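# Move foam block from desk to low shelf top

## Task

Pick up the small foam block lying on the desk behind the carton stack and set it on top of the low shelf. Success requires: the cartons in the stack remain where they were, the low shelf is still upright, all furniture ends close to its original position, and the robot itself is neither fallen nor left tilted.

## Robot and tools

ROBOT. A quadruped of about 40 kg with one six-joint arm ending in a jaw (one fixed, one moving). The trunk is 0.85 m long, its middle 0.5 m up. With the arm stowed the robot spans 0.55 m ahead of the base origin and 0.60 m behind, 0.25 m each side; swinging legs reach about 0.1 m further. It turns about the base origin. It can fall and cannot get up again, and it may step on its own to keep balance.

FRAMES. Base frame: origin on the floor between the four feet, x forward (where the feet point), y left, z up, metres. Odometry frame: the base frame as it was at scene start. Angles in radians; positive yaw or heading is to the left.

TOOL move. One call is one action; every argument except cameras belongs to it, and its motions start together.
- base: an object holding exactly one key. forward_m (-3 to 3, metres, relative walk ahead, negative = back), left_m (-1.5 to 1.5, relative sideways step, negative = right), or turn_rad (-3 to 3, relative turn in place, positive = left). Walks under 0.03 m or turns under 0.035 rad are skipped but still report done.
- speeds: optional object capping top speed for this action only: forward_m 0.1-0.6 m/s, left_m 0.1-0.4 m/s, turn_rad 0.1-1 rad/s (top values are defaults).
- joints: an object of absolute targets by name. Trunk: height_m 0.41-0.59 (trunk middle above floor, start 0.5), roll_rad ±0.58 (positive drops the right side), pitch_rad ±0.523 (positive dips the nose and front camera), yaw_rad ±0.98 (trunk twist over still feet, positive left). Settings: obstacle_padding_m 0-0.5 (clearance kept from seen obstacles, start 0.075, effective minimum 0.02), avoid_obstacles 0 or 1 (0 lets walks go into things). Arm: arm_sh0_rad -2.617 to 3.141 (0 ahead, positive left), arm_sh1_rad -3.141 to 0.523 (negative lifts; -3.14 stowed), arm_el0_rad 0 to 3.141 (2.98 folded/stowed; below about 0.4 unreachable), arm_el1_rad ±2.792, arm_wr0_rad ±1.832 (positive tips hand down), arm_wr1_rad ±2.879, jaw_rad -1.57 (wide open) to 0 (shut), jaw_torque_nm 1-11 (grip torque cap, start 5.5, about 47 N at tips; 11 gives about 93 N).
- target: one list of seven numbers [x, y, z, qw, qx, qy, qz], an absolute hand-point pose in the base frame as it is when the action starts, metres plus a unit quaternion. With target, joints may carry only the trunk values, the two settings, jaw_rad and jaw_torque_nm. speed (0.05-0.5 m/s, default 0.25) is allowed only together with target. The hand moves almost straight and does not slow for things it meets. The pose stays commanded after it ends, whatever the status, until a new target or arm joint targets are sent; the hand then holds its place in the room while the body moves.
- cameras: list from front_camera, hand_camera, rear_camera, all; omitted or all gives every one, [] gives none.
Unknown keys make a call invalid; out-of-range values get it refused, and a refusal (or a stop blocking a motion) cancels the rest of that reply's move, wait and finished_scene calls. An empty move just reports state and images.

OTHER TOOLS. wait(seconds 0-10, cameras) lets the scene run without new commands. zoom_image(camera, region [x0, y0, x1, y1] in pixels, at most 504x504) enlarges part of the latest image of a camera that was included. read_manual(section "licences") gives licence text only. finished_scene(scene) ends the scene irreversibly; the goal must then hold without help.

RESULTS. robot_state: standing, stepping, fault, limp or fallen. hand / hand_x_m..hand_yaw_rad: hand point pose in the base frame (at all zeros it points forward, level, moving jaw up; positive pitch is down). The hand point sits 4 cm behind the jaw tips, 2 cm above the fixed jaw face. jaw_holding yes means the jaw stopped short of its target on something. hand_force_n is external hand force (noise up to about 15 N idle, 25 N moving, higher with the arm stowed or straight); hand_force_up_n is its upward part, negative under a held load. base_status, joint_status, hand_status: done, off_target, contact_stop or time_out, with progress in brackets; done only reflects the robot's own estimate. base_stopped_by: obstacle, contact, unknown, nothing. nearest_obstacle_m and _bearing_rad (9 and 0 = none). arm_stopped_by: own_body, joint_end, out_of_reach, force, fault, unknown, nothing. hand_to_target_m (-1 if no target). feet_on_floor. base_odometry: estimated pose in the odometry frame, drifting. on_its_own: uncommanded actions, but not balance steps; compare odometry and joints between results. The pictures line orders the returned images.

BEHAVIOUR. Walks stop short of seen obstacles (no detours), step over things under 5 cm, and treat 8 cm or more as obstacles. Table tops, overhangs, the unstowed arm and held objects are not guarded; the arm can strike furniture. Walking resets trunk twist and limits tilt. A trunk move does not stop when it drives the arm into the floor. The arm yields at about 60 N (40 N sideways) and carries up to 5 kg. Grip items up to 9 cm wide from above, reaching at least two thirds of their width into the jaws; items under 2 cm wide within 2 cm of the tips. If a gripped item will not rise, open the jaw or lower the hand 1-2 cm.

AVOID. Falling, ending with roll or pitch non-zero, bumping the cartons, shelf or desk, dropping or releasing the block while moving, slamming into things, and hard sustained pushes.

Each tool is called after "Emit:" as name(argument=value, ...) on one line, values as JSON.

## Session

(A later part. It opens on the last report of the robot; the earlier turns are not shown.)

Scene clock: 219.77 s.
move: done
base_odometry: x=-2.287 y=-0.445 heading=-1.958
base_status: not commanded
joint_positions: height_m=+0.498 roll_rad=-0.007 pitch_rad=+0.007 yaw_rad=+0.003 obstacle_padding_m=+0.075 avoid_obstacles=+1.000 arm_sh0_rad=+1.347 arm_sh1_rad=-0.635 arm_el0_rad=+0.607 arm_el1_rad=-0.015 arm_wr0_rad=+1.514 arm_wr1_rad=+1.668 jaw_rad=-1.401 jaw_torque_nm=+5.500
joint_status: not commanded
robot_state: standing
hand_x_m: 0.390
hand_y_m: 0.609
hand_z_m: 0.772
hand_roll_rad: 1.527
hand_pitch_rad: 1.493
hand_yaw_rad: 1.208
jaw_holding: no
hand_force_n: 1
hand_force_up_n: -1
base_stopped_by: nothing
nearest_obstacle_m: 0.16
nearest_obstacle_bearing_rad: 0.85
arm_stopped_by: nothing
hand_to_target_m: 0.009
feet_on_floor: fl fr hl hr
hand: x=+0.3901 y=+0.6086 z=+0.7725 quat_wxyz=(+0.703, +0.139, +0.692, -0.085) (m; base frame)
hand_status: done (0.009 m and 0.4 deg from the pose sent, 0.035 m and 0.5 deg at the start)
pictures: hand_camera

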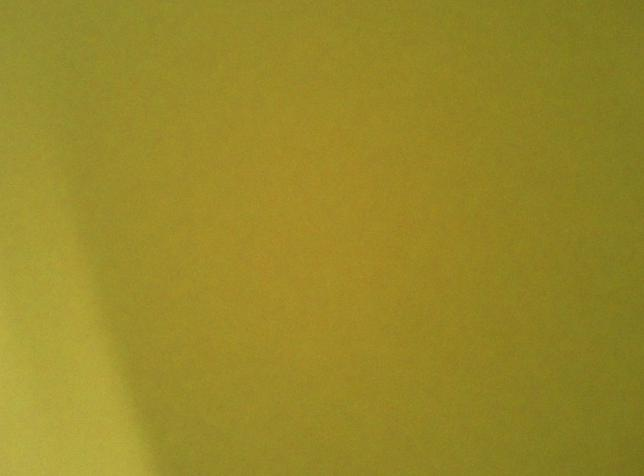

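Emit:
move(target=[0.388, 0.600, 0.762, 0.7017, 0.1373, 0.6936, -0.0879], speed=0.05, cameras=[])

Emit:
move(joints={"jaw_rad": -0.2})

Scene clock: 222.63 s.
move: done
base_odometry: x=-2.288 y=-0.445 heading=-1.958
base_status: not commanded
joint_positions: height_m=+0.498 roll_rad=-0.007 pitch_rad=+0.007 yaw_rad=+0.003 obstacle_padding_m=+0.075 avoid_obstacles=+1.000 arm_sh0_rad=+1.348 arm_sh1_rad=-0.669 arm_el0_rad=+0.684 arm_el1_rad=-0.015 arm_wr0_rad=+1.469 arm_wr1_rad=+1.668 jaw_rad=-1.401 jaw_torque_nm=+5.500
joint_status: not commanded
robot_state: standing
hand_x_m: 0.389
hand_y_m: 0.606
hand_z_m: 0.764
hand_roll_rad: 1.533
hand_pitch_rad: 1.491
hand_yaw_rad: 1.216
jaw_holding: no
hand_force_n: 3
hand_force_up_n: -1
base_stopped_by: nothing
nearest_obstacle_m: 0.16
nearest_obstacle_bearing_rad: 0.85
arm_stopped_by: nothing
hand_to_target_m: 0.007
feet_on_floor: fl fr hl hr
hand: x=+0.3888 y=+0.6064 z=+0.7642 quat_wxyz=(+0.703, +0.139, +0.692, -0.084) (m; base frame)
hand_status: done (0.007 m and 0.5 deg from the pose sent, 0.014 m and 0.4 deg at the start)
pictures: none
No camera images: "cameras" was empty.

Scene clock: 226.50 s.
move: contact_stop
base_odometry: x=-2.287 y=-0.445 heading=-1.958
base_status: not commanded
joint_positions: height_m=+0.499 roll_rad=-0.007 pitch_rad=+0.006 yaw_rad=+0.002 obstacle_padding_m=+0.075 avoid_obstacles=+1.000 arm_sh0_rad=+1.341 arm_sh1_rad=-0.688 arm_el0_rad=+0.692 arm_el1_rad=-0.029 arm_wr0_rad=+1.472 arm_wr1_rad=+1.665 jaw_rad=-0.955 jaw_torque_nm=+5.500
joint_status: jaw_rad contact_stop (moved +0.446 of +1.201)
robot_state: standing
hand_x_m: 0.396
hand_y_m: 0.602
hand_z_m: 0.773
hand_roll_rad: 1.378
hand_pitch_rad: 1.482
hand_yaw_rad: 1.057
jaw_holding: yes
hand_force_n: 6
hand_force_up_n: 5
base_stopped_by: nothing
nearest_obstacle_m: 0.16
nearest_obstacle_bearing_rad: 0.85
arm_stopped_by: nothing
hand_to_target_m: 0.013
feet_on_floor: fl fr hl hr
hand: x=+0.3957 y=+0.6018 z=+0.7734 quat_wxyz=(+0.708, +0.142, +0.686, -0.083) (m; base frame)
hand_status: not commanded
pictures: front_camera, hand_camera, rear_camera

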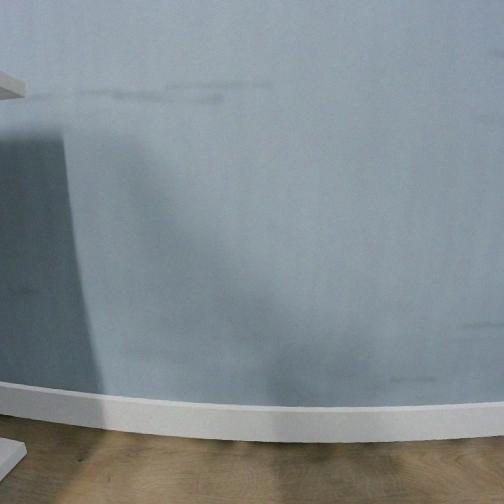

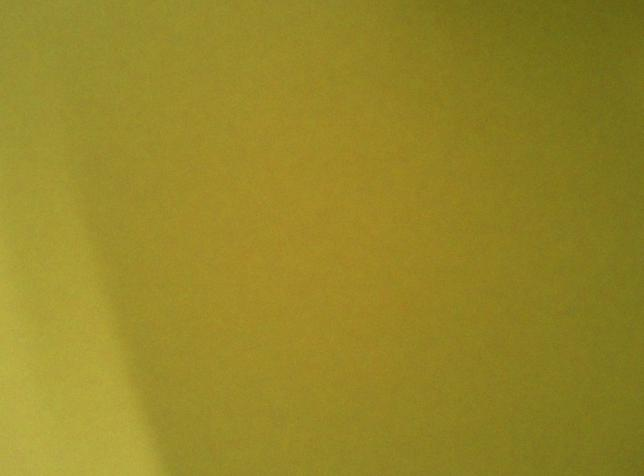

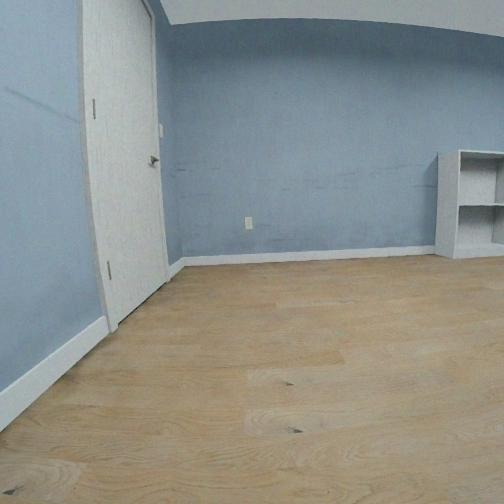

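Emit:
move(target=[0.392, 0.598, 0.82, 0.7017, 0.1373, 0.6936, -0.0879], speed=0.06, cameras=["hand_camera"])

Scene clock: 230.87 s.
move: done
base_odometry: x=-2.288 y=-0.445 heading=-1.958
base_status: not commanded
joint_positions: height_m=+0.498 roll_rad=-0.007 pitch_rad=+0.007 yaw_rad=+0.003 obstacle_padding_m=+0.075 avoid_obstacles=+1.000 arm_sh0_rad=+1.342 arm_sh1_rad=-0.674 arm_el0_rad=+0.553 arm_el1_rad=-0.014 arm_wr0_rad=+1.620 arm_wr1_rad=+1.664 jaw_rad=-0.953 jaw_torque_nm=+5.500
joint_status: not commanded
robot_state: standing
hand_x_m: 0.389
hand_y_m: 0.591
hand_z_m: 0.819
hand_roll_rad: 1.500
hand_pitch_rad: 1.507
hand_yaw_rad: 1.178
jaw_holding: yes
hand_force_n: 3
hand_force_up_n: -1
base_stopped_by: nothing
nearest_obstacle_m: 0.16
nearest_obstacle_bearing_rad: 0.85
arm_stopped_by: nothing
hand_to_target_m: 0.008
feet_on_floor: fl fr hl hr
hand: x=+0.3892 y=+0.5907 z=+0.8193 quat_wxyz=(+0.703, +0.135, +0.692, -0.091) (m; base frame)
hand_status: done (0.008 m and 0.5 deg from the pose sent, 0.047 m and 1.4 deg at the start)
pictures: hand_camera

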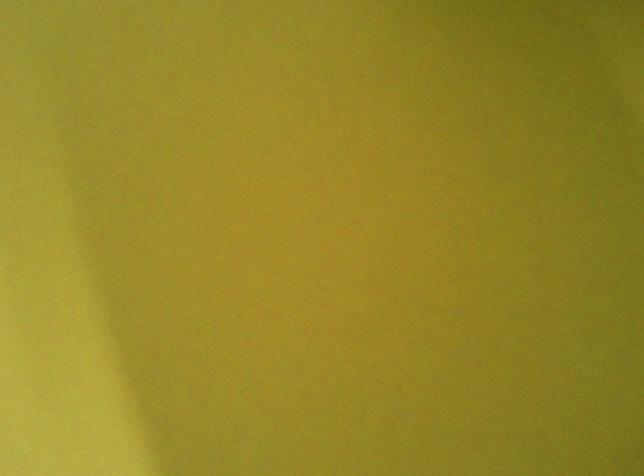

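Emit:
move(joints={"arm_sh0_rad": 1.25, "arm_sh1_rad": -1.5, "arm_el0_rad": 1.6, "arm_wr0_rad": 1.4, "arm_el1_rad": 0, "arm_wr1_rad": 1.66}, cameras=["hand_camera"])

Emit:
move(joints={"arm_sh0_rad": 0.0, "arm_sh1_rad": -1.9, "arm_el0_rad": 1.9, "arm_wr0_rad": 1.4})

Scene clock: 242.50 s.
move: done
base_odometry: x=-2.285 y=-0.446 heading=-1.958
base_status: not commanded
joint_positions: height_m=+0.499 roll_rad=-0.007 pitch_rad=+0.007 yaw_rad=+0.001 obstacle_padding_m=+0.075 avoid_obstacles=+1.000 arm_sh0_rad=+1.257 arm_sh1_rad=-1.490 arm_el0_rad=+1.589 arm_el1_rad=-0.004 arm_wr0_rad=+1.405 arm_wr1_rad=+1.664 jaw_rad=-0.953 jaw_torque_nm=+5.500
joint_status: all done
robot_state: standing
hand_x_m: 0.379
hand_y_m: 0.393
hand_z_m: 0.858
hand_roll_rad: 1.649
hand_pitch_rad: 1.514
hand_yaw_rad: 1.242
jaw_holding: yes
hand_force_n: 3
hand_force_up_n: -1
base_stopped_by: nothing
nearest_obstacle_m: 0.16
nearest_obstacle_bearing_rad: 0.85
arm_stopped_by: nothing
hand_to_target_m: -1.000
feet_on_floor: fl fr hl hr
hand: x=+0.3792 y=+0.3925 z=+0.8581 quat_wxyz=(+0.695, +0.163, +0.690, -0.123) (m; base frame)
hand_status: not commanded
pictures: hand_camera

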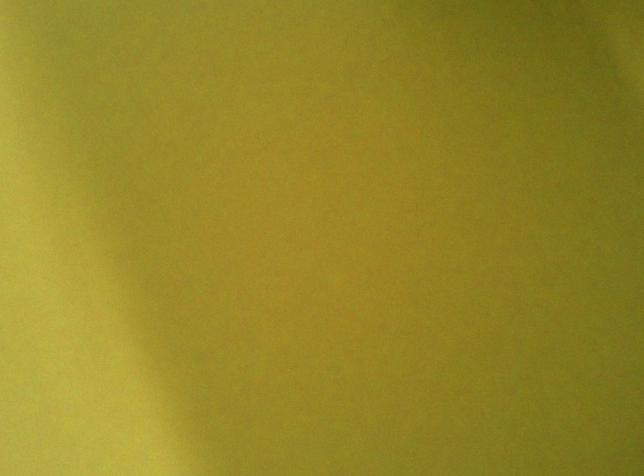

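Scene clock: 244.63 s.
move: done
base_odometry: x=-2.283 y=-0.446 heading=-1.958
base_status: not commanded
joint_positions: height_m=+0.498 roll_rad=-0.006 pitch_rad=+0.007 yaw_rad=-0.001 obstacle_padding_m=+0.075 avoid_obstacles=+1.000 arm_sh0_rad=+0.012 arm_sh1_rad=-1.891 arm_el0_rad=+1.888 arm_el1_rad=+0.001 arm_wr0_rad=+1.403 arm_wr1_rad=+1.664 jaw_rad=-0.953 jaw_torque_nm=+5.500
joint_status: all done
robot_state: standing
hand_x_m: 0.562
hand_y_m: 0.003
hand_z_m: 0.887
hand_roll_rad: 1.627
hand_pitch_rad: 1.407
hand_yaw_rad: -0.026
jaw_holding: yes
hand_force_n: 3
hand_force_up_n: 0
base_stopped_by: nothing
nearest_obstacle_m: 0.16
nearest_obstacle_bearing_rad: 0.85
arm_stopped_by: nothing
hand_to_target_m: -1.000
feet_on_floor: fl fr hl hr
hand: x=+0.5615 y=+0.0032 z=+0.8869 quat_wxyz=(+0.518, +0.560, +0.437, -0.477) (m; base frame)
hand_status: not commanded
pictures: front_camera, hand_camera, rear_camera

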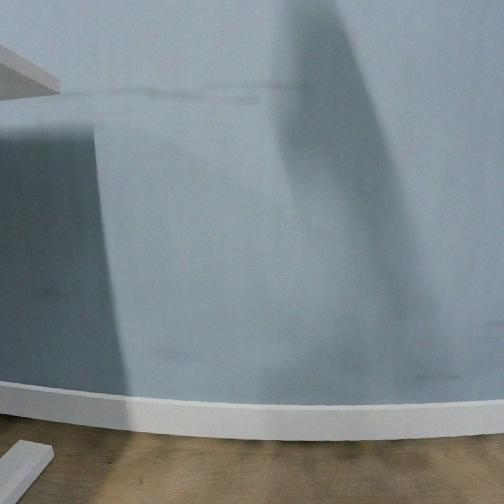

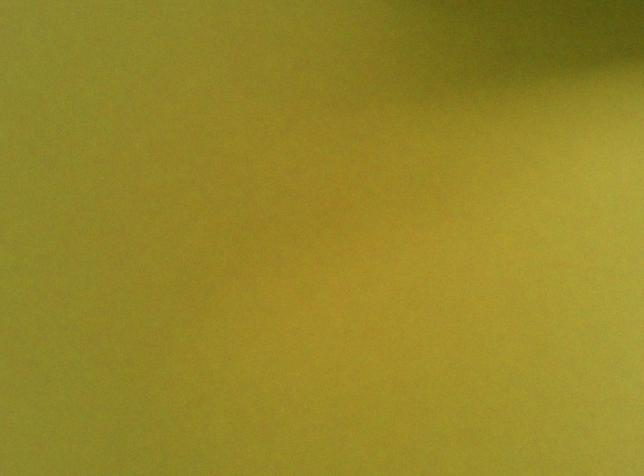

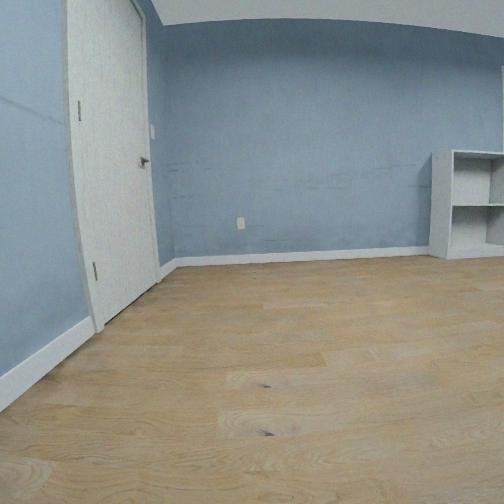

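Emit:
move(base={"forward_m": -1.15}, speeds={"forward_m": 0.3}, cameras=["front_camera"])

Emit:
move(base={"turn_rad": 1.57}, speeds={"turn_rad": 0.5})

Scene clock: 257.23 s.
move: done
base_odometry: x=-1.850 y=+0.622 heading=-1.959
base_status: done
joint_positions: height_m=+0.499 roll_rad=-0.003 pitch_rad=+0.014 yaw_rad=+0.000 obstacle_padding_m=+0.075 avoid_obstacles=+1.000 arm_sh0_rad=+0.002 arm_sh1_rad=-1.903 arm_el0_rad=+1.904 arm_el1_rad=+0.001 arm_wr0_rad=+1.402 arm_wr1_rad=+1.664 jaw_rad=-0.953 jaw_torque_nm=+5.500
joint_status: not commanded
robot_state: standing
hand_x_m: 0.564
hand_y_m: 0.003
hand_z_m: 0.880
hand_roll_rad: 1.638
hand_pitch_rad: 1.418
hand_yaw_rad: -0.026
jaw_holding: yes
hand_force_n: 1
hand_force_up_n: 0
base_stopped_by: nothing
nearest_obstacle_m: 0.32
nearest_obstacle_bearing_rad: 0.54
arm_stopped_by: nothing
hand_to_target_m: -1.000
feet_on_floor: fl fr hl hr
hand: x=+0.5637 y=+0.0025 z=+0.8801 quat_wxyz=(+0.512, +0.560, +0.438, -0.482) (m; base frame)
hand_status: not commanded
pictures: front_camera

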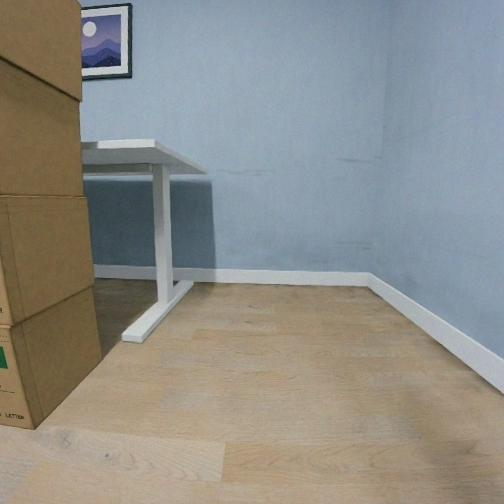

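Scene clock: 262.67 s.
move: contact_stop
base_odometry: x=-1.835 y=+0.633 heading=-1.104
base_status: turn_rad contact_stop (by the robot's own estimate: +0.854 of +1.570)
joint_positions: height_m=+0.498 roll_rad=+0.001 pitch_rad=+0.006 yaw_rad=+0.002 obstacle_padding_m=+0.075 avoid_obstacles=+1.000 arm_sh0_rad=+0.004 arm_sh1_rad=-1.898 arm_el0_rad=+1.900 arm_el1_rad=+0.001 arm_wr0_rad=+1.401 arm_wr1_rad=+1.664 jaw_rad=-0.953 jaw_torque_nm=+5.500
joint_status: not commanded
robot_state: standing
hand_x_m: 0.559
hand_y_m: 0.003
hand_z_m: 0.885
hand_roll_rad: 1.671
hand_pitch_rad: 1.409
hand_yaw_rad: 0.012
jaw_holding: yes
hand_force_n: 2
hand_force_up_n: -1
base_stopped_by: obstacle
nearest_obstacle_m: 0.09
nearest_obstacle_bearing_rad: -2.60
arm_stopped_by: nothing
hand_to_target_m: -1.000
feet_on_floor: fl fr hl hr
hand: x=+0.5594 y=+0.0029 z=+0.8854 quat_wxyz=(+0.514, +0.562, +0.438, -0.477) (m; base frame)
hand_status: not commanded
pictures: front_camera, hand_camera, rear_camera

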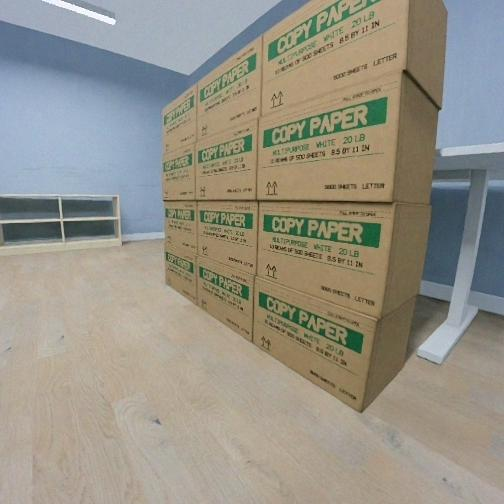

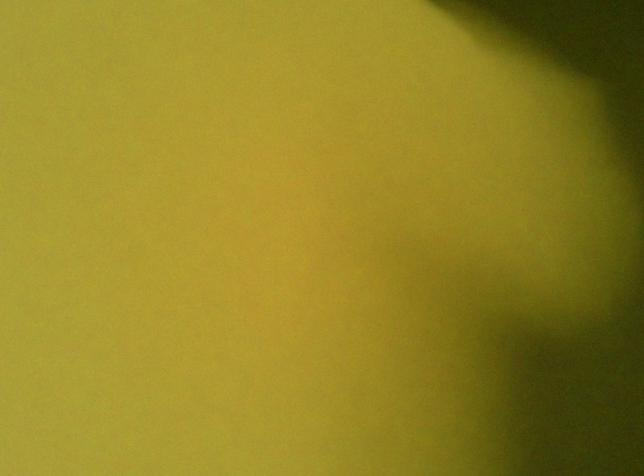

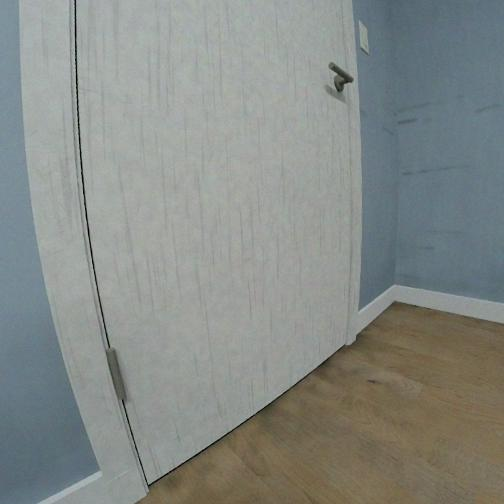

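Emit:
move(base={"left_m": 0.4}, speeds={"left_m": 0.2}, cameras=[])

Emit:
move(base={"turn_rad": 0.65}, speeds={"turn_rad": 0.5})

Scene clock: 268.60 s.
move: done
base_odometry: x=-1.477 y=+0.813 heading=-1.104
base_status: done
joint_positions: height_m=+0.499 roll_rad=-0.001 pitch_rad=+0.005 yaw_rad=+0.002 obstacle_padding_m=+0.075 avoid_obstacles=+1.000 arm_sh0_rad=+0.003 arm_sh1_rad=-1.899 arm_el0_rad=+1.901 arm_el1_rad=-0.001 arm_wr0_rad=+1.401 arm_wr1_rad=+1.664 jaw_rad=-0.953 jaw_torque_nm=+5.500
joint_status: not commanded
robot_state: standing
hand_x_m: 0.559
hand_y_m: 0.000
hand_z_m: 0.886
hand_roll_rad: 1.647
hand_pitch_rad: 1.408
hand_yaw_rad: -0.013
jaw_holding: yes
hand_force_n: 2
hand_force_up_n: 0
base_stopped_by: nothing
nearest_obstacle_m: 0.33
nearest_obstacle_bearing_rad: -2.64
arm_stopped_by: nothing
hand_to_target_m: -1.000
feet_on_floor: fl fr hl hr
hand: x=+0.5588 y=+0.0000 z=+0.8861 quat_wxyz=(+0.515, +0.562, +0.436, -0.478) (m; base frame)
hand_status: not commanded
pictures: none
No camera images: "cameras" was empty.

Scene clock: 271.57 s.
move: done
base_odometry: x=-1.477 y=+0.811 heading=-0.452
base_status: done
joint_positions: height_m=+0.498 roll_rad=+0.004 pitch_rad=+0.001 yaw_rad=-0.003 obstacle_padding_m=+0.075 avoid_obstacles=+1.000 arm_sh0_rad=+0.004 arm_sh1_rad=-1.898 arm_el0_rad=+1.900 arm_el1_rad=+0.001 arm_wr0_rad=+1.401 arm_wr1_rad=+1.664 jaw_rad=-0.953 jaw_torque_nm=+5.500
joint_status: not commanded
robot_state: standing
hand_x_m: 0.557
hand_y_m: 0.000
hand_z_m: 0.888
hand_roll_rad: 1.686
hand_pitch_rad: 1.405
hand_yaw_rad: 0.022
jaw_holding: yes
hand_force_n: 2
hand_force_up_n: -1
base_stopped_by: nothing
nearest_obstacle_m: 0.32
nearest_obstacle_bearing_rad: -3.11
arm_stopped_by: nothing
hand_to_target_m: -1.000
feet_on_floor: fl fr hl hr
hand: x=+0.5574 y=+0.0000 z=+0.8878 quat_wxyz=(+0.513, +0.565, +0.436, -0.477) (m; base frame)
hand_status: not commanded
pictures: front_camera, hand_camera, rear_camera

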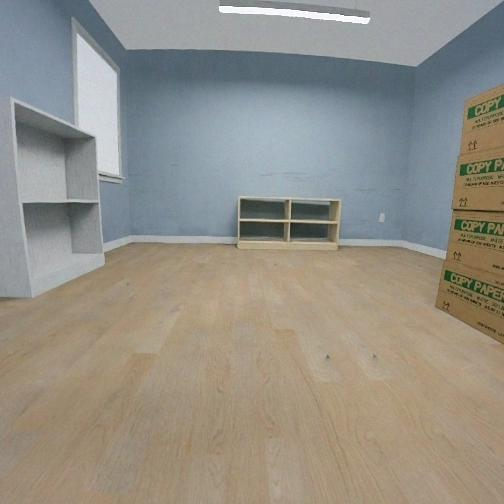

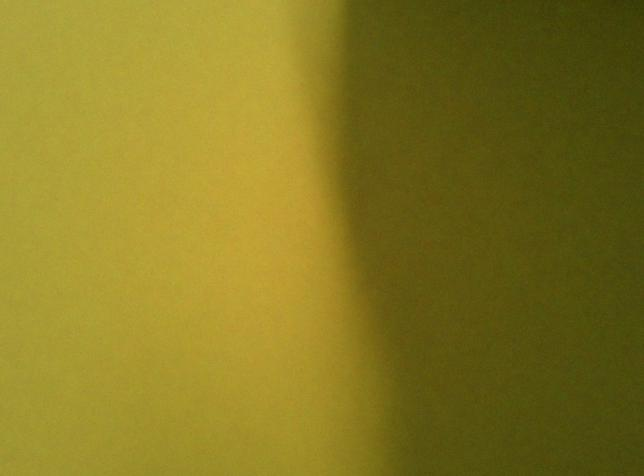

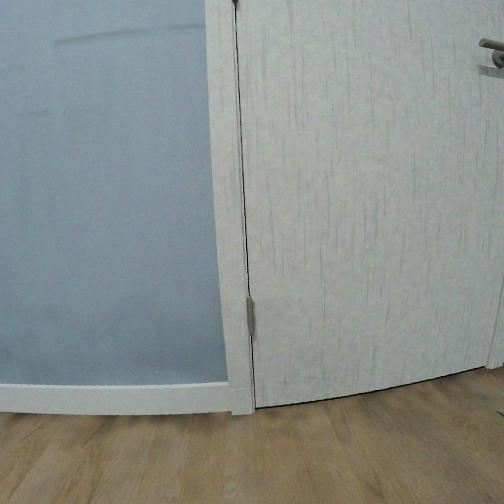

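Emit:
move(base={"turn_rad": -0.11}, cameras=[])

Emit:
move(base={"forward_m": 2.0}, speeds={"forward_m": 0.4}, cameras=[])

Emit:
move(base={"turn_rad": 0.174})

Scene clock: 276.27 s.
move: done
base_odometry: x=-1.477 y=+0.810 heading=-0.564
base_status: done
joint_positions: height_m=+0.498 roll_rad=+0.002 pitch_rad=+0.006 yaw_rad=+0.008 obstacle_padding_m=+0.075 avoid_obstacles=+1.000 arm_sh0_rad=+0.002 arm_sh1_rad=-1.899 arm_el0_rad=+1.900 arm_el1_rad=+0.000 arm_wr0_rad=+1.401 arm_wr1_rad=+1.664 jaw_rad=-0.953 jaw_torque_nm=+5.500
joint_status: not commanded
robot_state: standing
hand_x_m: 0.557
hand_y_m: 0.004
hand_z_m: 0.885
hand_roll_rad: 1.668
hand_pitch_rad: 1.410
hand_yaw_rad: 0.012
jaw_holding: yes
hand_force_n: 2
hand_force_up_n: -1
base_stopped_by: nothing
nearest_obstacle_m: 0.32
nearest_obstacle_bearing_rad: -3.00
arm_stopped_by: nothing
hand_to_target_m: -1.000
feet_on_floor: fl fr hl hr
hand: x=+0.5573 y=+0.0044 z=+0.8848 quat_wxyz=(+0.515, +0.561, +0.439, -0.477) (m; base frame)
hand_status: not commanded
pictures: none
No camera images: "cameras" was empty.

Scene clock: 282.87 s.
move: done
base_odometry: x=+0.212 y=-0.259 heading=-0.562
base_status: done
joint_positions: height_m=+0.498 roll_rad=+0.009 pitch_rad=+0.014 yaw_rad=+0.003 obstacle_padding_m=+0.075 avoid_obstacles=+1.000 arm_sh0_rad=+0.004 arm_sh1_rad=-1.899 arm_el0_rad=+1.899 arm_el1_rad=+0.001 arm_wr0_rad=+1.401 arm_wr1_rad=+1.664 jaw_rad=-0.953 jaw_torque_nm=+5.500
joint_status: not commanded
robot_state: standing
hand_x_m: 0.554
hand_y_m: 0.000
hand_z_m: 0.880
hand_roll_rad: 1.721
hand_pitch_rad: 1.415
hand_yaw_rad: 0.062
jaw_holding: yes
hand_force_n: 2
hand_force_up_n: -1
base_stopped_by: nothing
nearest_obstacle_m: 0.48
nearest_obstacle_bearing_rad: -1.90
arm_stopped_by: nothing
hand_to_target_m: -1.000
feet_on_floor: fl fr hl hr
hand: x=+0.5543 y=+0.0004 z=+0.8799 quat_wxyz=(+0.511, +0.563, +0.442, -0.477) (m; base frame)
hand_status: not commanded
pictures: none
No camera images: "cameras" was empty.

Scene clock: 284.73 s.
move: done
base_odometry: x=+0.215 y=-0.264 heading=-0.385
base_status: done
joint_positions: height_m=+0.498 roll_rad=+0.003 pitch_rad=+0.011 yaw_rad=-0.006 obstacle_padding_m=+0.075 avoid_obstacles=+1.000 arm_sh0_rad=+0.005 arm_sh1_rad=-1.900 arm_el0_rad=+1.900 arm_el1_rad=+0.001 arm_wr0_rad=+1.401 arm_wr1_rad=+1.664 jaw_rad=-0.953 jaw_torque_nm=+5.500
joint_status: not commanded
robot_state: standing
hand_x_m: 0.556
hand_y_m: 0.000
hand_z_m: 0.882
hand_roll_rad: 1.686
hand_pitch_rad: 1.414
hand_yaw_rad: 0.021
jaw_holding: yes
hand_force_n: 2
hand_force_up_n: -1
base_stopped_by: nothing
nearest_obstacle_m: 0.42
nearest_obstacle_bearing_rad: -2.13
arm_stopped_by: nothing
hand_to_target_m: -1.000
feet_on_floor: fl fr hl hr
hand: x=+0.5562 y=-0.0001 z=+0.8818 quat_wxyz=(+0.511, +0.563, +0.438, -0.480) (m; base frame)
hand_status: not commanded
pictures: front_camera, hand_camera, rear_camera

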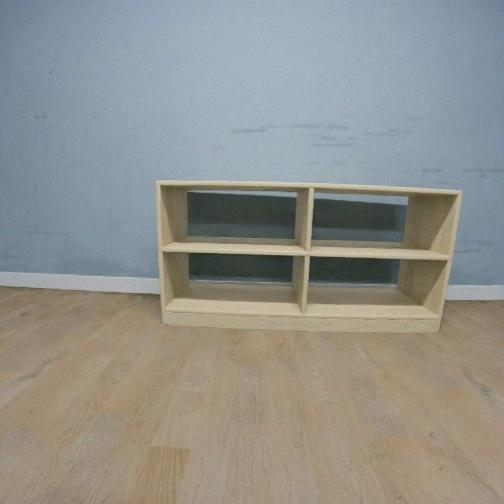

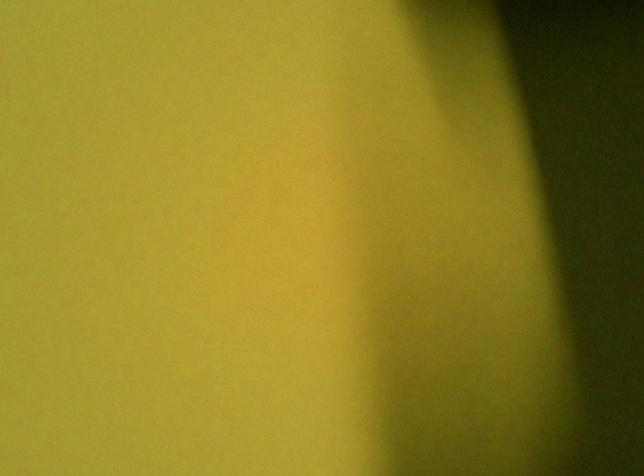

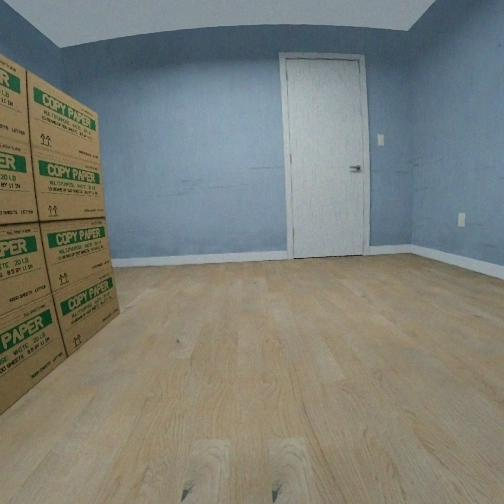

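Emit:
move(base={"forward_m": 0.5}, speeds={"forward_m": 0.2}, cameras=["front_camera"])

Scene clock: 291.13 s.
move: done
base_odometry: x=+0.676 y=-0.454 heading=-0.387
base_status: done
joint_positions: height_m=+0.498 roll_rad=+0.006 pitch_rad=+0.006 yaw_rad=+0.003 obstacle_padding_m=+0.075 avoid_obstacles=+1.000 arm_sh0_rad=+0.005 arm_sh1_rad=-1.897 arm_el0_rad=+1.899 arm_el1_rad=+0.001 arm_wr0_rad=+1.401 arm_wr1_rad=+1.664 jaw_rad=-0.953 jaw_torque_nm=+5.500
joint_status: not commanded
robot_state: standing
hand_x_m: 0.558
hand_y_m: 0.004
hand_z_m: 0.885
hand_roll_rad: 1.702
hand_pitch_rad: 1.409
hand_yaw_rad: 0.045
jaw_holding: yes
hand_force_n: 2
hand_force_up_n: 0
base_stopped_by: nothing
nearest_obstacle_m: 0.30
nearest_obstacle_bearing_rad: -0.08
arm_stopped_by: nothing
hand_to_target_m: -1.000
feet_on_floor: fl fr hl hr
hand: x=+0.5583 y=+0.0044 z=+0.8851 quat_wxyz=(+0.513, +0.563, +0.440, -0.476) (m; base frame)
hand_status: not commanded
pictures: front_camera

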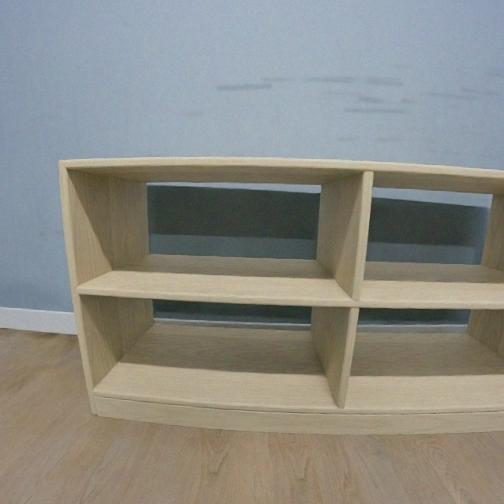

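Emit:
move(base={"forward_m": 0.12}, speeds={"forward_m": 0.15}, cameras=["front_camera"])

Emit:
move(target=[0.84, 0.0, 0.77, 0.5176, 0.5172, 0.4822, -0.4818], speed=0.15)

Scene clock: 301.07 s.
move: done
base_odometry: x=+0.787 y=-0.503 heading=-0.386
base_status: done
joint_positions: height_m=+0.498 roll_rad=+0.003 pitch_rad=+0.008 yaw_rad=+0.002 obstacle_padding_m=+0.075 avoid_obstacles=+1.000 arm_sh0_rad=+0.006 arm_sh1_rad=-1.898 arm_el0_rad=+1.898 arm_el1_rad=+0.001 arm_wr0_rad=+1.401 arm_wr1_rad=+1.664 jaw_rad=-0.953 jaw_torque_nm=+5.500
joint_status: not commanded
robot_state: standing
hand_x_m: 0.558
hand_y_m: 0.004
hand_z_m: 0.885
hand_roll_rad: 1.679
hand_pitch_rad: 1.410
hand_yaw_rad: 0.022
jaw_holding: yes
hand_force_n: 2
hand_force_up_n: -1
base_stopped_by: nothing
nearest_obstacle_m: 0.18
nearest_obstacle_bearing_rad: -0.09
arm_stopped_by: nothing
hand_to_target_m: -1.000
feet_on_floor: fl fr hl hr
hand: x=+0.5582 y=+0.0043 z=+0.8846 quat_wxyz=(+0.514, +0.562, +0.439, -0.477) (m; base frame)
hand_status: not commanded
pictures: front_camera

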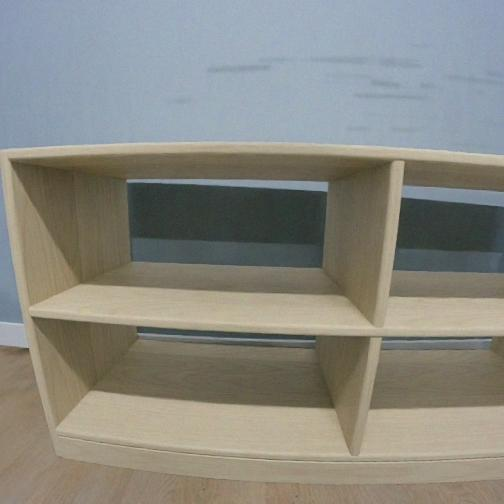

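Scene clock: 304.27 s.
move: done
base_odometry: x=+0.785 y=-0.502 heading=-0.386
base_status: not commanded
joint_positions: height_m=+0.498 roll_rad=+0.001 pitch_rad=+0.007 yaw_rad=+0.000 obstacle_padding_m=+0.075 avoid_obstacles=+1.000 arm_sh0_rad=+0.002 arm_sh1_rad=-0.858 arm_el0_rad=+0.975 arm_el1_rad=+0.001 arm_wr0_rad=+1.386 arm_wr1_rad=+1.577 jaw_rad=-0.953 jaw_torque_nm=+5.500
joint_status: not commanded
robot_state: standing
hand_x_m: 0.834
hand_y_m: 0.000
hand_z_m: 0.770
hand_roll_rad: 1.596
hand_pitch_rad: 1.510
hand_yaw_rad: 0.019
jaw_holding: yes
hand_force_n: 2
hand_force_up_n: -1
base_stopped_by: nothing
nearest_obstacle_m: 0.18
nearest_obstacle_bearing_rad: -0.09
arm_stopped_by: nothing
hand_to_target_m: 0.008
feet_on_floor: fl fr hl hr
hand: x=+0.8339 y=+0.0005 z=+0.7695 quat_wxyz=(+0.513, +0.517, +0.483, -0.486) (m; base frame)
hand_status: done (0.008 m and 0.7 deg from the pose sent, 0.304 m and 7.2 deg at the start)
pictures: front_camera, hand_camera, rear_camera

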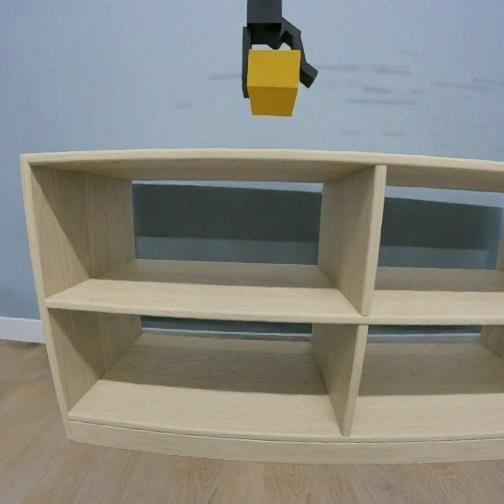

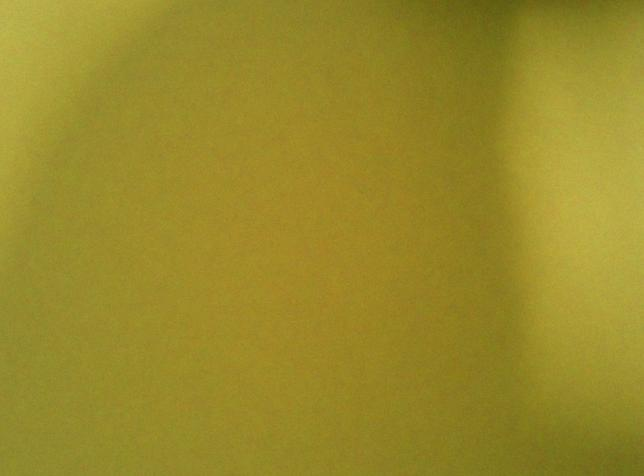

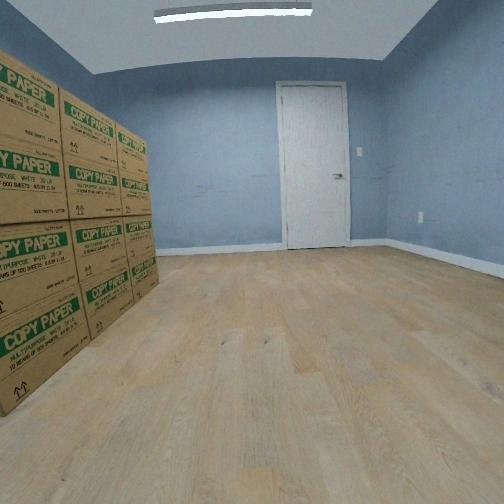

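Emit:
move(target=[0.875, 0.0, 0.72, 0.5176, 0.5172, 0.4822, -0.4818], speed=0.1, cameras=[])

Emit:
move(target=[0.875, 0.0, 0.66, 0.5176, 0.5172, 0.4822, -0.4818], speed=0.06, cameras=["front_camera"])

Scene clock: 309.07 s.
move: done
base_odometry: x=+0.785 y=-0.502 heading=-0.386
base_status: not commanded
joint_positions: height_m=+0.498 roll_rad=+0.001 pitch_rad=+0.006 yaw_rad=-0.001 obstacle_padding_m=+0.075 avoid_obstacles=+1.000 arm_sh0_rad=+0.001 arm_sh1_rad=-0.697 arm_el0_rad=+0.841 arm_el1_rad=+0.001 arm_wr0_rad=+1.363 arm_wr1_rad=+1.576 jaw_rad=-0.953 jaw_torque_nm=+5.500
joint_status: not commanded
robot_state: standing
hand_x_m: 0.866
hand_y_m: 0.000
hand_z_m: 0.720
hand_roll_rad: 1.581
hand_pitch_rad: 1.513
hand_yaw_rad: 0.004
jaw_holding: yes
hand_force_n: 3
hand_force_up_n: -1
base_stopped_by: nothing
nearest_obstacle_m: 0.18
nearest_obstacle_bearing_rad: -0.09
arm_stopped_by: nothing
hand_to_target_m: 0.009
feet_on_floor: fl fr hl hr
hand: x=+0.8661 y=-0.0002 z=+0.7204 quat_wxyz=(+0.513, +0.516, +0.484, -0.487) (m; base frame)
hand_status: done (0.009 m and 0.8 deg from the pose sent, 0.064 m and 0.7 deg at the start)
pictures: none
No camera images: "cameras" was empty.

Scene clock: 310.40 s.
move: done
base_odometry: x=+0.785 y=-0.502 heading=-0.386
base_status: not commanded
joint_positions: height_m=+0.499 roll_rad=+0.000 pitch_rad=+0.005 yaw_rad=-0.001 obstacle_padding_m=+0.075 avoid_obstacles=+1.000 arm_sh0_rad=+0.002 arm_sh1_rad=-0.629 arm_el0_rad=+0.867 arm_el1_rad=+0.000 arm_wr0_rad=+1.247 arm_wr1_rad=+1.576 jaw_rad=-0.954 jaw_torque_nm=+5.500
joint_status: not commanded
robot_state: standing
hand_x_m: 0.881
hand_y_m: 0.000
hand_z_m: 0.665
hand_roll_rad: 1.563
hand_pitch_rad: 1.490
hand_yaw_rad: -0.013
jaw_holding: yes
hand_force_n: 3
hand_force_up_n: 2
base_stopped_by: nothing
nearest_obstacle_m: 0.18
nearest_obstacle_bearing_rad: -0.09
arm_stopped_by: nothing
hand_to_target_m: 0.008
feet_on_floor: fl fr hl hr
hand: x=+0.8814 y=+0.0004 z=+0.6653 quat_wxyz=(+0.519, +0.521, +0.478, -0.481) (m; base frame)
hand_status: done (0.008 m and 0.7 deg from the pose sent, 0.061 m and 0.8 deg at the start)
pictures: front_camera

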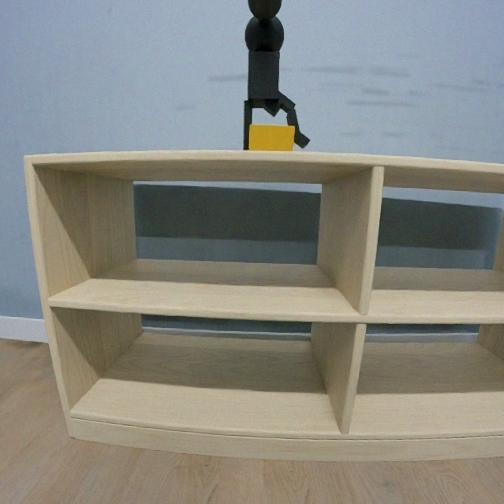

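Emit:
move(target=[0.88, 0.0, 0.645, 0.5176, 0.5172, 0.4822, -0.4818], speed=0.05, cameras=["front_camera"])

Emit:
zoom_image(camera="front_camera", region=[200, 80, 360, 200])

Scene clock: 315.43 s.
move: off_target
base_odometry: x=+0.785 y=-0.502 heading=-0.386
base_status: not commanded
joint_positions: height_m=+0.499 roll_rad=-0.001 pitch_rad=+0.006 yaw_rad=+0.000 obstacle_padding_m=+0.075 avoid_obstacles=+1.000 arm_sh0_rad=+0.002 arm_sh1_rad=-0.641 arm_el0_rad=+0.888 arm_el1_rad=-0.005 arm_wr0_rad=+1.231 arm_wr1_rad=+1.575 jaw_rad=-0.955 jaw_torque_nm=+5.500
joint_status: not commanded
robot_state: standing
hand_x_m: 0.881
hand_y_m: 0.001
hand_z_m: 0.664
hand_roll_rad: 1.495
hand_pitch_rad: 1.484
hand_yaw_rad: -0.076
jaw_holding: yes
hand_force_n: 12
hand_force_up_n: 12
base_stopped_by: nothing
nearest_obstacle_m: 0.18
nearest_obstacle_bearing_rad: -0.09
arm_stopped_by: nothing
hand_to_target_m: 0.019
feet_on_floor: fl fr hl hr
hand: x=+0.8806 y=+0.0010 z=+0.6640 quat_wxyz=(+0.523, +0.520, +0.476, -0.480) (m; base frame)
hand_status: off_target (0.019 m and 1.0 deg from the pose sent, 0.020 m and 0.7 deg at the start)
pictures: front_camera

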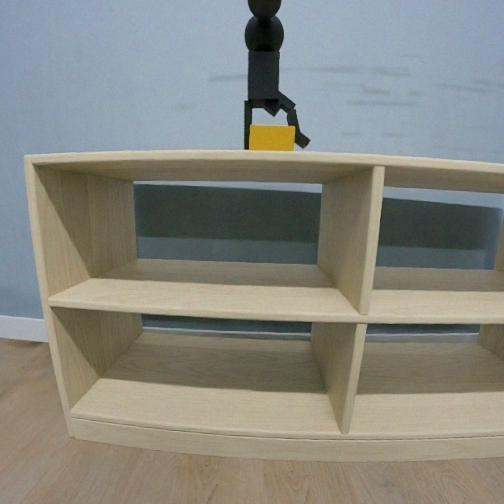

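Scaled by 3.150.

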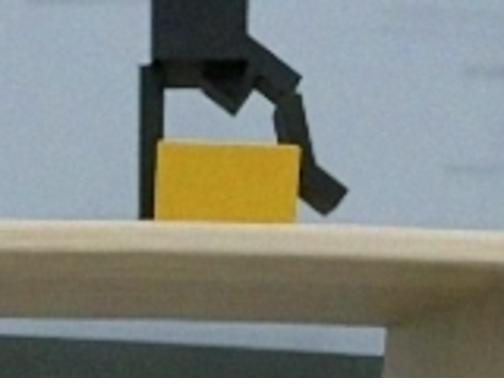

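Emit:
move(target=[0.88, 0.0, 0.660, 0.5176, 0.5172, 0.4822, -0.4818], speed=0.05, cameras=[])

Emit:
move(joints={"jaw_rad": -1.1}, cameras=[])

Emit:
move(joints={"jaw_rad": -1.4}, cameras=["front_camera"])

Emit:
zoom_image(camera="front_camera", region=[200, 80, 360, 200])

Scene clock: 319.83 s.
move: done
base_odometry: x=+0.785 y=-0.502 heading=-0.386
base_status: not commanded
joint_positions: height_m=+0.499 roll_rad=+0.000 pitch_rad=+0.006 yaw_rad=+0.000 obstacle_padding_m=+0.075 avoid_obstacles=+1.000 arm_sh0_rad=+0.003 arm_sh1_rad=-0.642 arm_el0_rad=+0.887 arm_el1_rad=-0.005 arm_wr0_rad=+1.235 arm_wr1_rad=+1.574 jaw_rad=-0.954 jaw_torque_nm=+5.500
joint_status: not commanded
robot_state: standing
hand_x_m: 0.880
hand_y_m: 0.001
hand_z_m: 0.665
hand_roll_rad: 1.507
hand_pitch_rad: 1.487
hand_yaw_rad: -0.064
jaw_holding: yes
hand_force_n: 5
hand_force_up_n: 1
base_stopped_by: nothing
nearest_obstacle_m: 0.18
nearest_obstacle_bearing_rad: -0.09
arm_stopped_by: nothing
hand_to_target_m: 0.005
feet_on_floor: fl fr hl hr
hand: x=+0.8804 y=+0.0008 z=+0.6648 quat_wxyz=(+0.522, +0.519, +0.477, -0.480) (m; base frame)
hand_status: done (0.005 m and 0.8 deg from the pose sent, 0.004 m and 1.0 deg at the start)
pictures: none
No camera images: "cameras" was empty.

Scene clock: 320.83 s.
move: done
base_odometry: x=+0.784 y=-0.502 heading=-0.386
base_status: not commanded
joint_positions: height_m=+0.499 roll_rad=+0.000 pitch_rad=+0.006 yaw_rad=+0.000 obstacle_padding_m=+0.075 avoid_obstacles=+1.000 arm_sh0_rad=+0.002 arm_sh1_rad=-0.637 arm_el0_rad=+0.887 arm_el1_rad=-0.001 arm_wr0_rad=+1.243 arm_wr1_rad=+1.574 jaw_rad=-1.100 jaw_torque_nm=+5.500
joint_status: all done
robot_state: standing
hand_x_m: 0.879
hand_y_m: 0.002
hand_z_m: 0.661
hand_roll_rad: 1.539
hand_pitch_rad: 1.500
hand_yaw_rad: -0.032
jaw_holding: no
hand_force_n: 2
hand_force_up_n: 0
base_stopped_by: nothing
nearest_obstacle_m: 0.18
nearest_obstacle_bearing_rad: -0.09
arm_stopped_by: nothing
hand_to_target_m: 0.002
feet_on_floor: fl fr hl hr
hand: x=+0.8787 y=+0.0016 z=+0.6610 quat_wxyz=(+0.518, +0.517, +0.481, -0.483) (m; base frame)
hand_status: not commanded
pictures: none
No camera images: "cameras" was empty.

Scene clock: 321.73 s.
move: done
base_odometry: x=+0.784 y=-0.502 heading=-0.386
base_status: not commanded
joint_positions: height_m=+0.499 roll_rad=+0.000 pitch_rad=+0.006 yaw_rad=+0.000 obstacle_padding_m=+0.075 avoid_obstacles=+1.000 arm_sh0_rad=+0.002 arm_sh1_rad=-0.636 arm_el0_rad=+0.887 arm_el1_rad=-0.001 arm_wr0_rad=+1.243 arm_wr1_rad=+1.574 jaw_rad=-1.400 jaw_torque_nm=+5.500
joint_status: all done
robot_state: standing
hand_x_m: 0.878
hand_y_m: 0.001
hand_z_m: 0.660
hand_roll_rad: 1.540
hand_pitch_rad: 1.501
hand_yaw_rad: -0.033
jaw_holding: no
hand_force_n: 2
hand_force_up_n: 0
base_stopped_by: nothing
nearest_obstacle_m: 0.18
nearest_obstacle_bearing_rad: -0.09
arm_stopped_by: nothing
hand_to_target_m: 0.002
feet_on_floor: fl fr hl hr
hand: x=+0.8783 y=+0.0013 z=+0.6601 quat_wxyz=(+0.517, +0.517, +0.481, -0.483) (m; base frame)
hand_status: not commanded
pictures: front_camera

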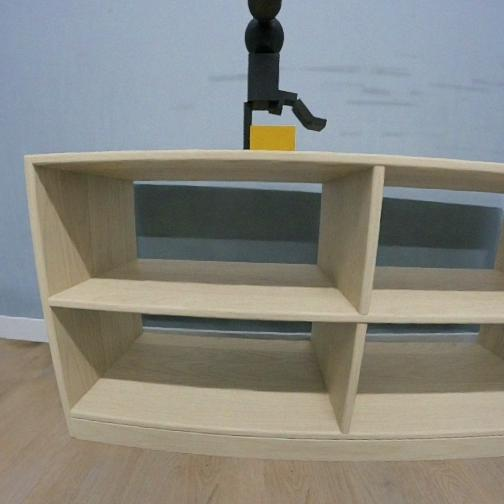

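Scaled by 3.150.

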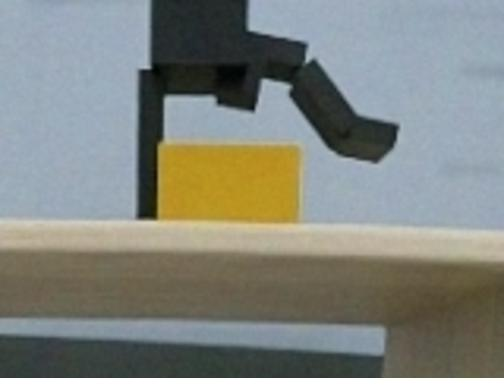

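Block rests. Shift the hand slightly left, lift, retract.

Emit:
move(target=[0.88, 0.012, 0.667, 0.5176, 0.5172, 0.4822, -0.4818], speed=0.05, cameras=[])

Emit:
move(target=[0.86, 0.012, 0.77, 0.5176, 0.5172, 0.4822, -0.4818], speed=0.1, cameras=["front_camera", "hand_camera"])

Scene clock: 325.70 s.
move: done
base_odometry: x=+0.784 y=-0.502 heading=-0.386
base_status: not commanded
joint_positions: height_m=+0.499 roll_rad=-0.001 pitch_rad=+0.006 yaw_rad=+0.000 obstacle_padding_m=+0.075 avoid_obstacles=+1.000 arm_sh0_rad=+0.015 arm_sh1_rad=-0.644 arm_el0_rad=+0.886 arm_el1_rad=-0.001 arm_wr0_rad=+1.254 arm_wr1_rad=+1.575 jaw_rad=-1.401 jaw_torque_nm=+5.500
joint_status: not commanded
robot_state: standing
hand_x_m: 0.877
hand_y_m: 0.010
hand_z_m: 0.666
hand_roll_rad: 1.537
hand_pitch_rad: 1.503
hand_yaw_rad: -0.024
jaw_holding: no
hand_force_n: 3
hand_force_up_n: -2
base_stopped_by: nothing
nearest_obstacle_m: 0.18
nearest_obstacle_bearing_rad: -0.09
arm_stopped_by: nothing
hand_to_target_m: 0.004
feet_on_floor: fl fr hl hr
hand: x=+0.8768 y=+0.0105 z=+0.6664 quat_wxyz=(+0.520, +0.514, +0.485, -0.481) (m; base frame)
hand_status: done (0.004 m and 0.6 deg from the pose sent, 0.013 m and 0.2 deg at the start)
pictures: none
No camera images: "cameras" was empty.

Scene clock: 327.20 s.
move: done
base_odometry: x=+0.784 y=-0.502 heading=-0.386
base_status: not commanded
joint_positions: height_m=+0.499 roll_rad=+0.000 pitch_rad=+0.006 yaw_rad=-0.001 obstacle_padding_m=+0.075 avoid_obstacles=+1.000 arm_sh0_rad=+0.020 arm_sh1_rad=-0.746 arm_el0_rad=+0.805 arm_el1_rad=-0.001 arm_wr0_rad=+1.443 arm_wr1_rad=+1.582 jaw_rad=-1.401 jaw_torque_nm=+5.500
joint_status: not commanded
robot_state: standing
hand_x_m: 0.855
hand_y_m: 0.012
hand_z_m: 0.768
hand_roll_rad: 1.549
hand_pitch_rad: 1.508
hand_yaw_rad: -0.014
jaw_holding: no
hand_force_n: 2
hand_force_up_n: -1
base_stopped_by: nothing
nearest_obstacle_m: 0.18
nearest_obstacle_bearing_rad: -0.09
arm_stopped_by: nothing
hand_to_target_m: 0.006
feet_on_floor: fl fr hl hr
hand: x=+0.8548 y=+0.0116 z=+0.7677 quat_wxyz=(+0.518, +0.513, +0.486, -0.482) (m; base frame)
hand_status: done (0.006 m and 0.6 deg from the pose sent, 0.105 m and 0.6 deg at the start)
pictures: front_camera, hand_camera

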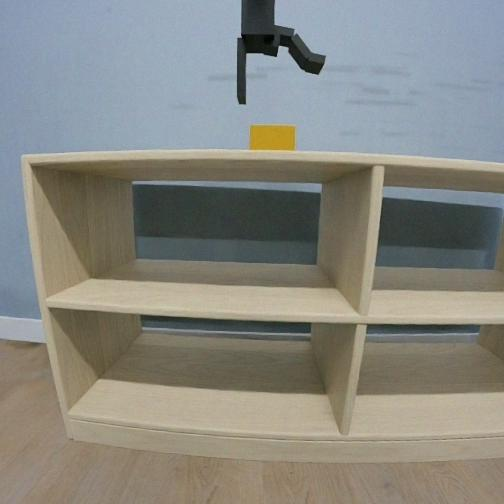

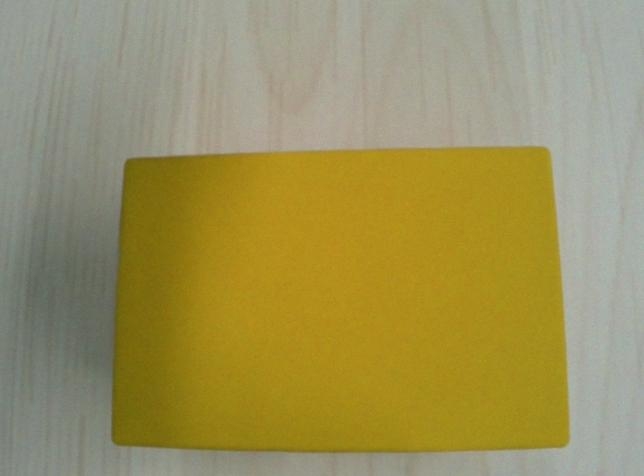

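Emit:
move(joints={"arm_sh1_rad": -1.9, "arm_el0_rad": 1.9, "arm_wr0_rad": 1.0}, cameras=["hand_camera"])

Scene clock: 331.27 s.
move: done
base_odometry: x=+0.786 y=-0.503 heading=-0.386
base_status: not commanded
joint_positions: height_m=+0.499 roll_rad=+0.001 pitch_rad=+0.006 yaw_rad=+0.002 obstacle_padding_m=+0.075 avoid_obstacles=+1.000 arm_sh0_rad=+0.022 arm_sh1_rad=-1.890 arm_el0_rad=+1.888 arm_el1_rad=-0.001 arm_wr0_rad=+1.005 arm_wr1_rad=+1.583 jaw_rad=-1.401 jaw_torque_nm=+5.500
joint_status: all done
robot_state: standing
hand_x_m: 0.632
hand_y_m: 0.009
hand_z_m: 0.915
hand_roll_rad: 1.579
hand_pitch_rad: 1.010
hand_yaw_rad: 0.020
jaw_holding: no
hand_force_n: 3
hand_force_up_n: 0
base_stopped_by: nothing
nearest_obstacle_m: 0.18
nearest_obstacle_bearing_rad: -0.09
arm_stopped_by: nothing
hand_to_target_m: -1.000
feet_on_floor: fl fr hl hr
hand: x=+0.6315 y=+0.0093 z=+0.9149 quat_wxyz=(+0.620, +0.618, +0.347, -0.337) (m; base frame)
hand_status: not commanded
pictures: hand_camera

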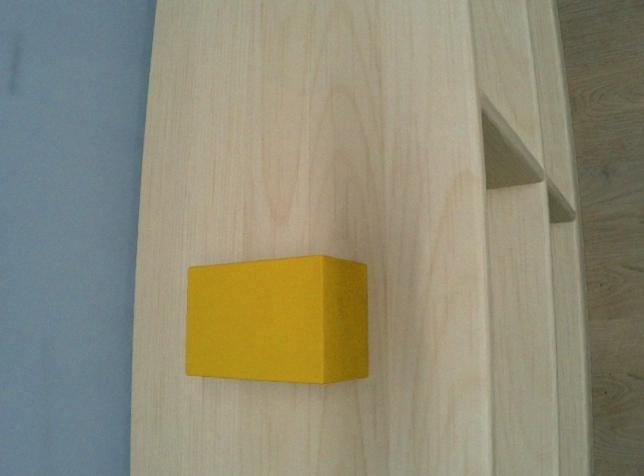

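Centred and stable.

Emit:
finished_scene(scene=2)

The scene is finished: the task was done.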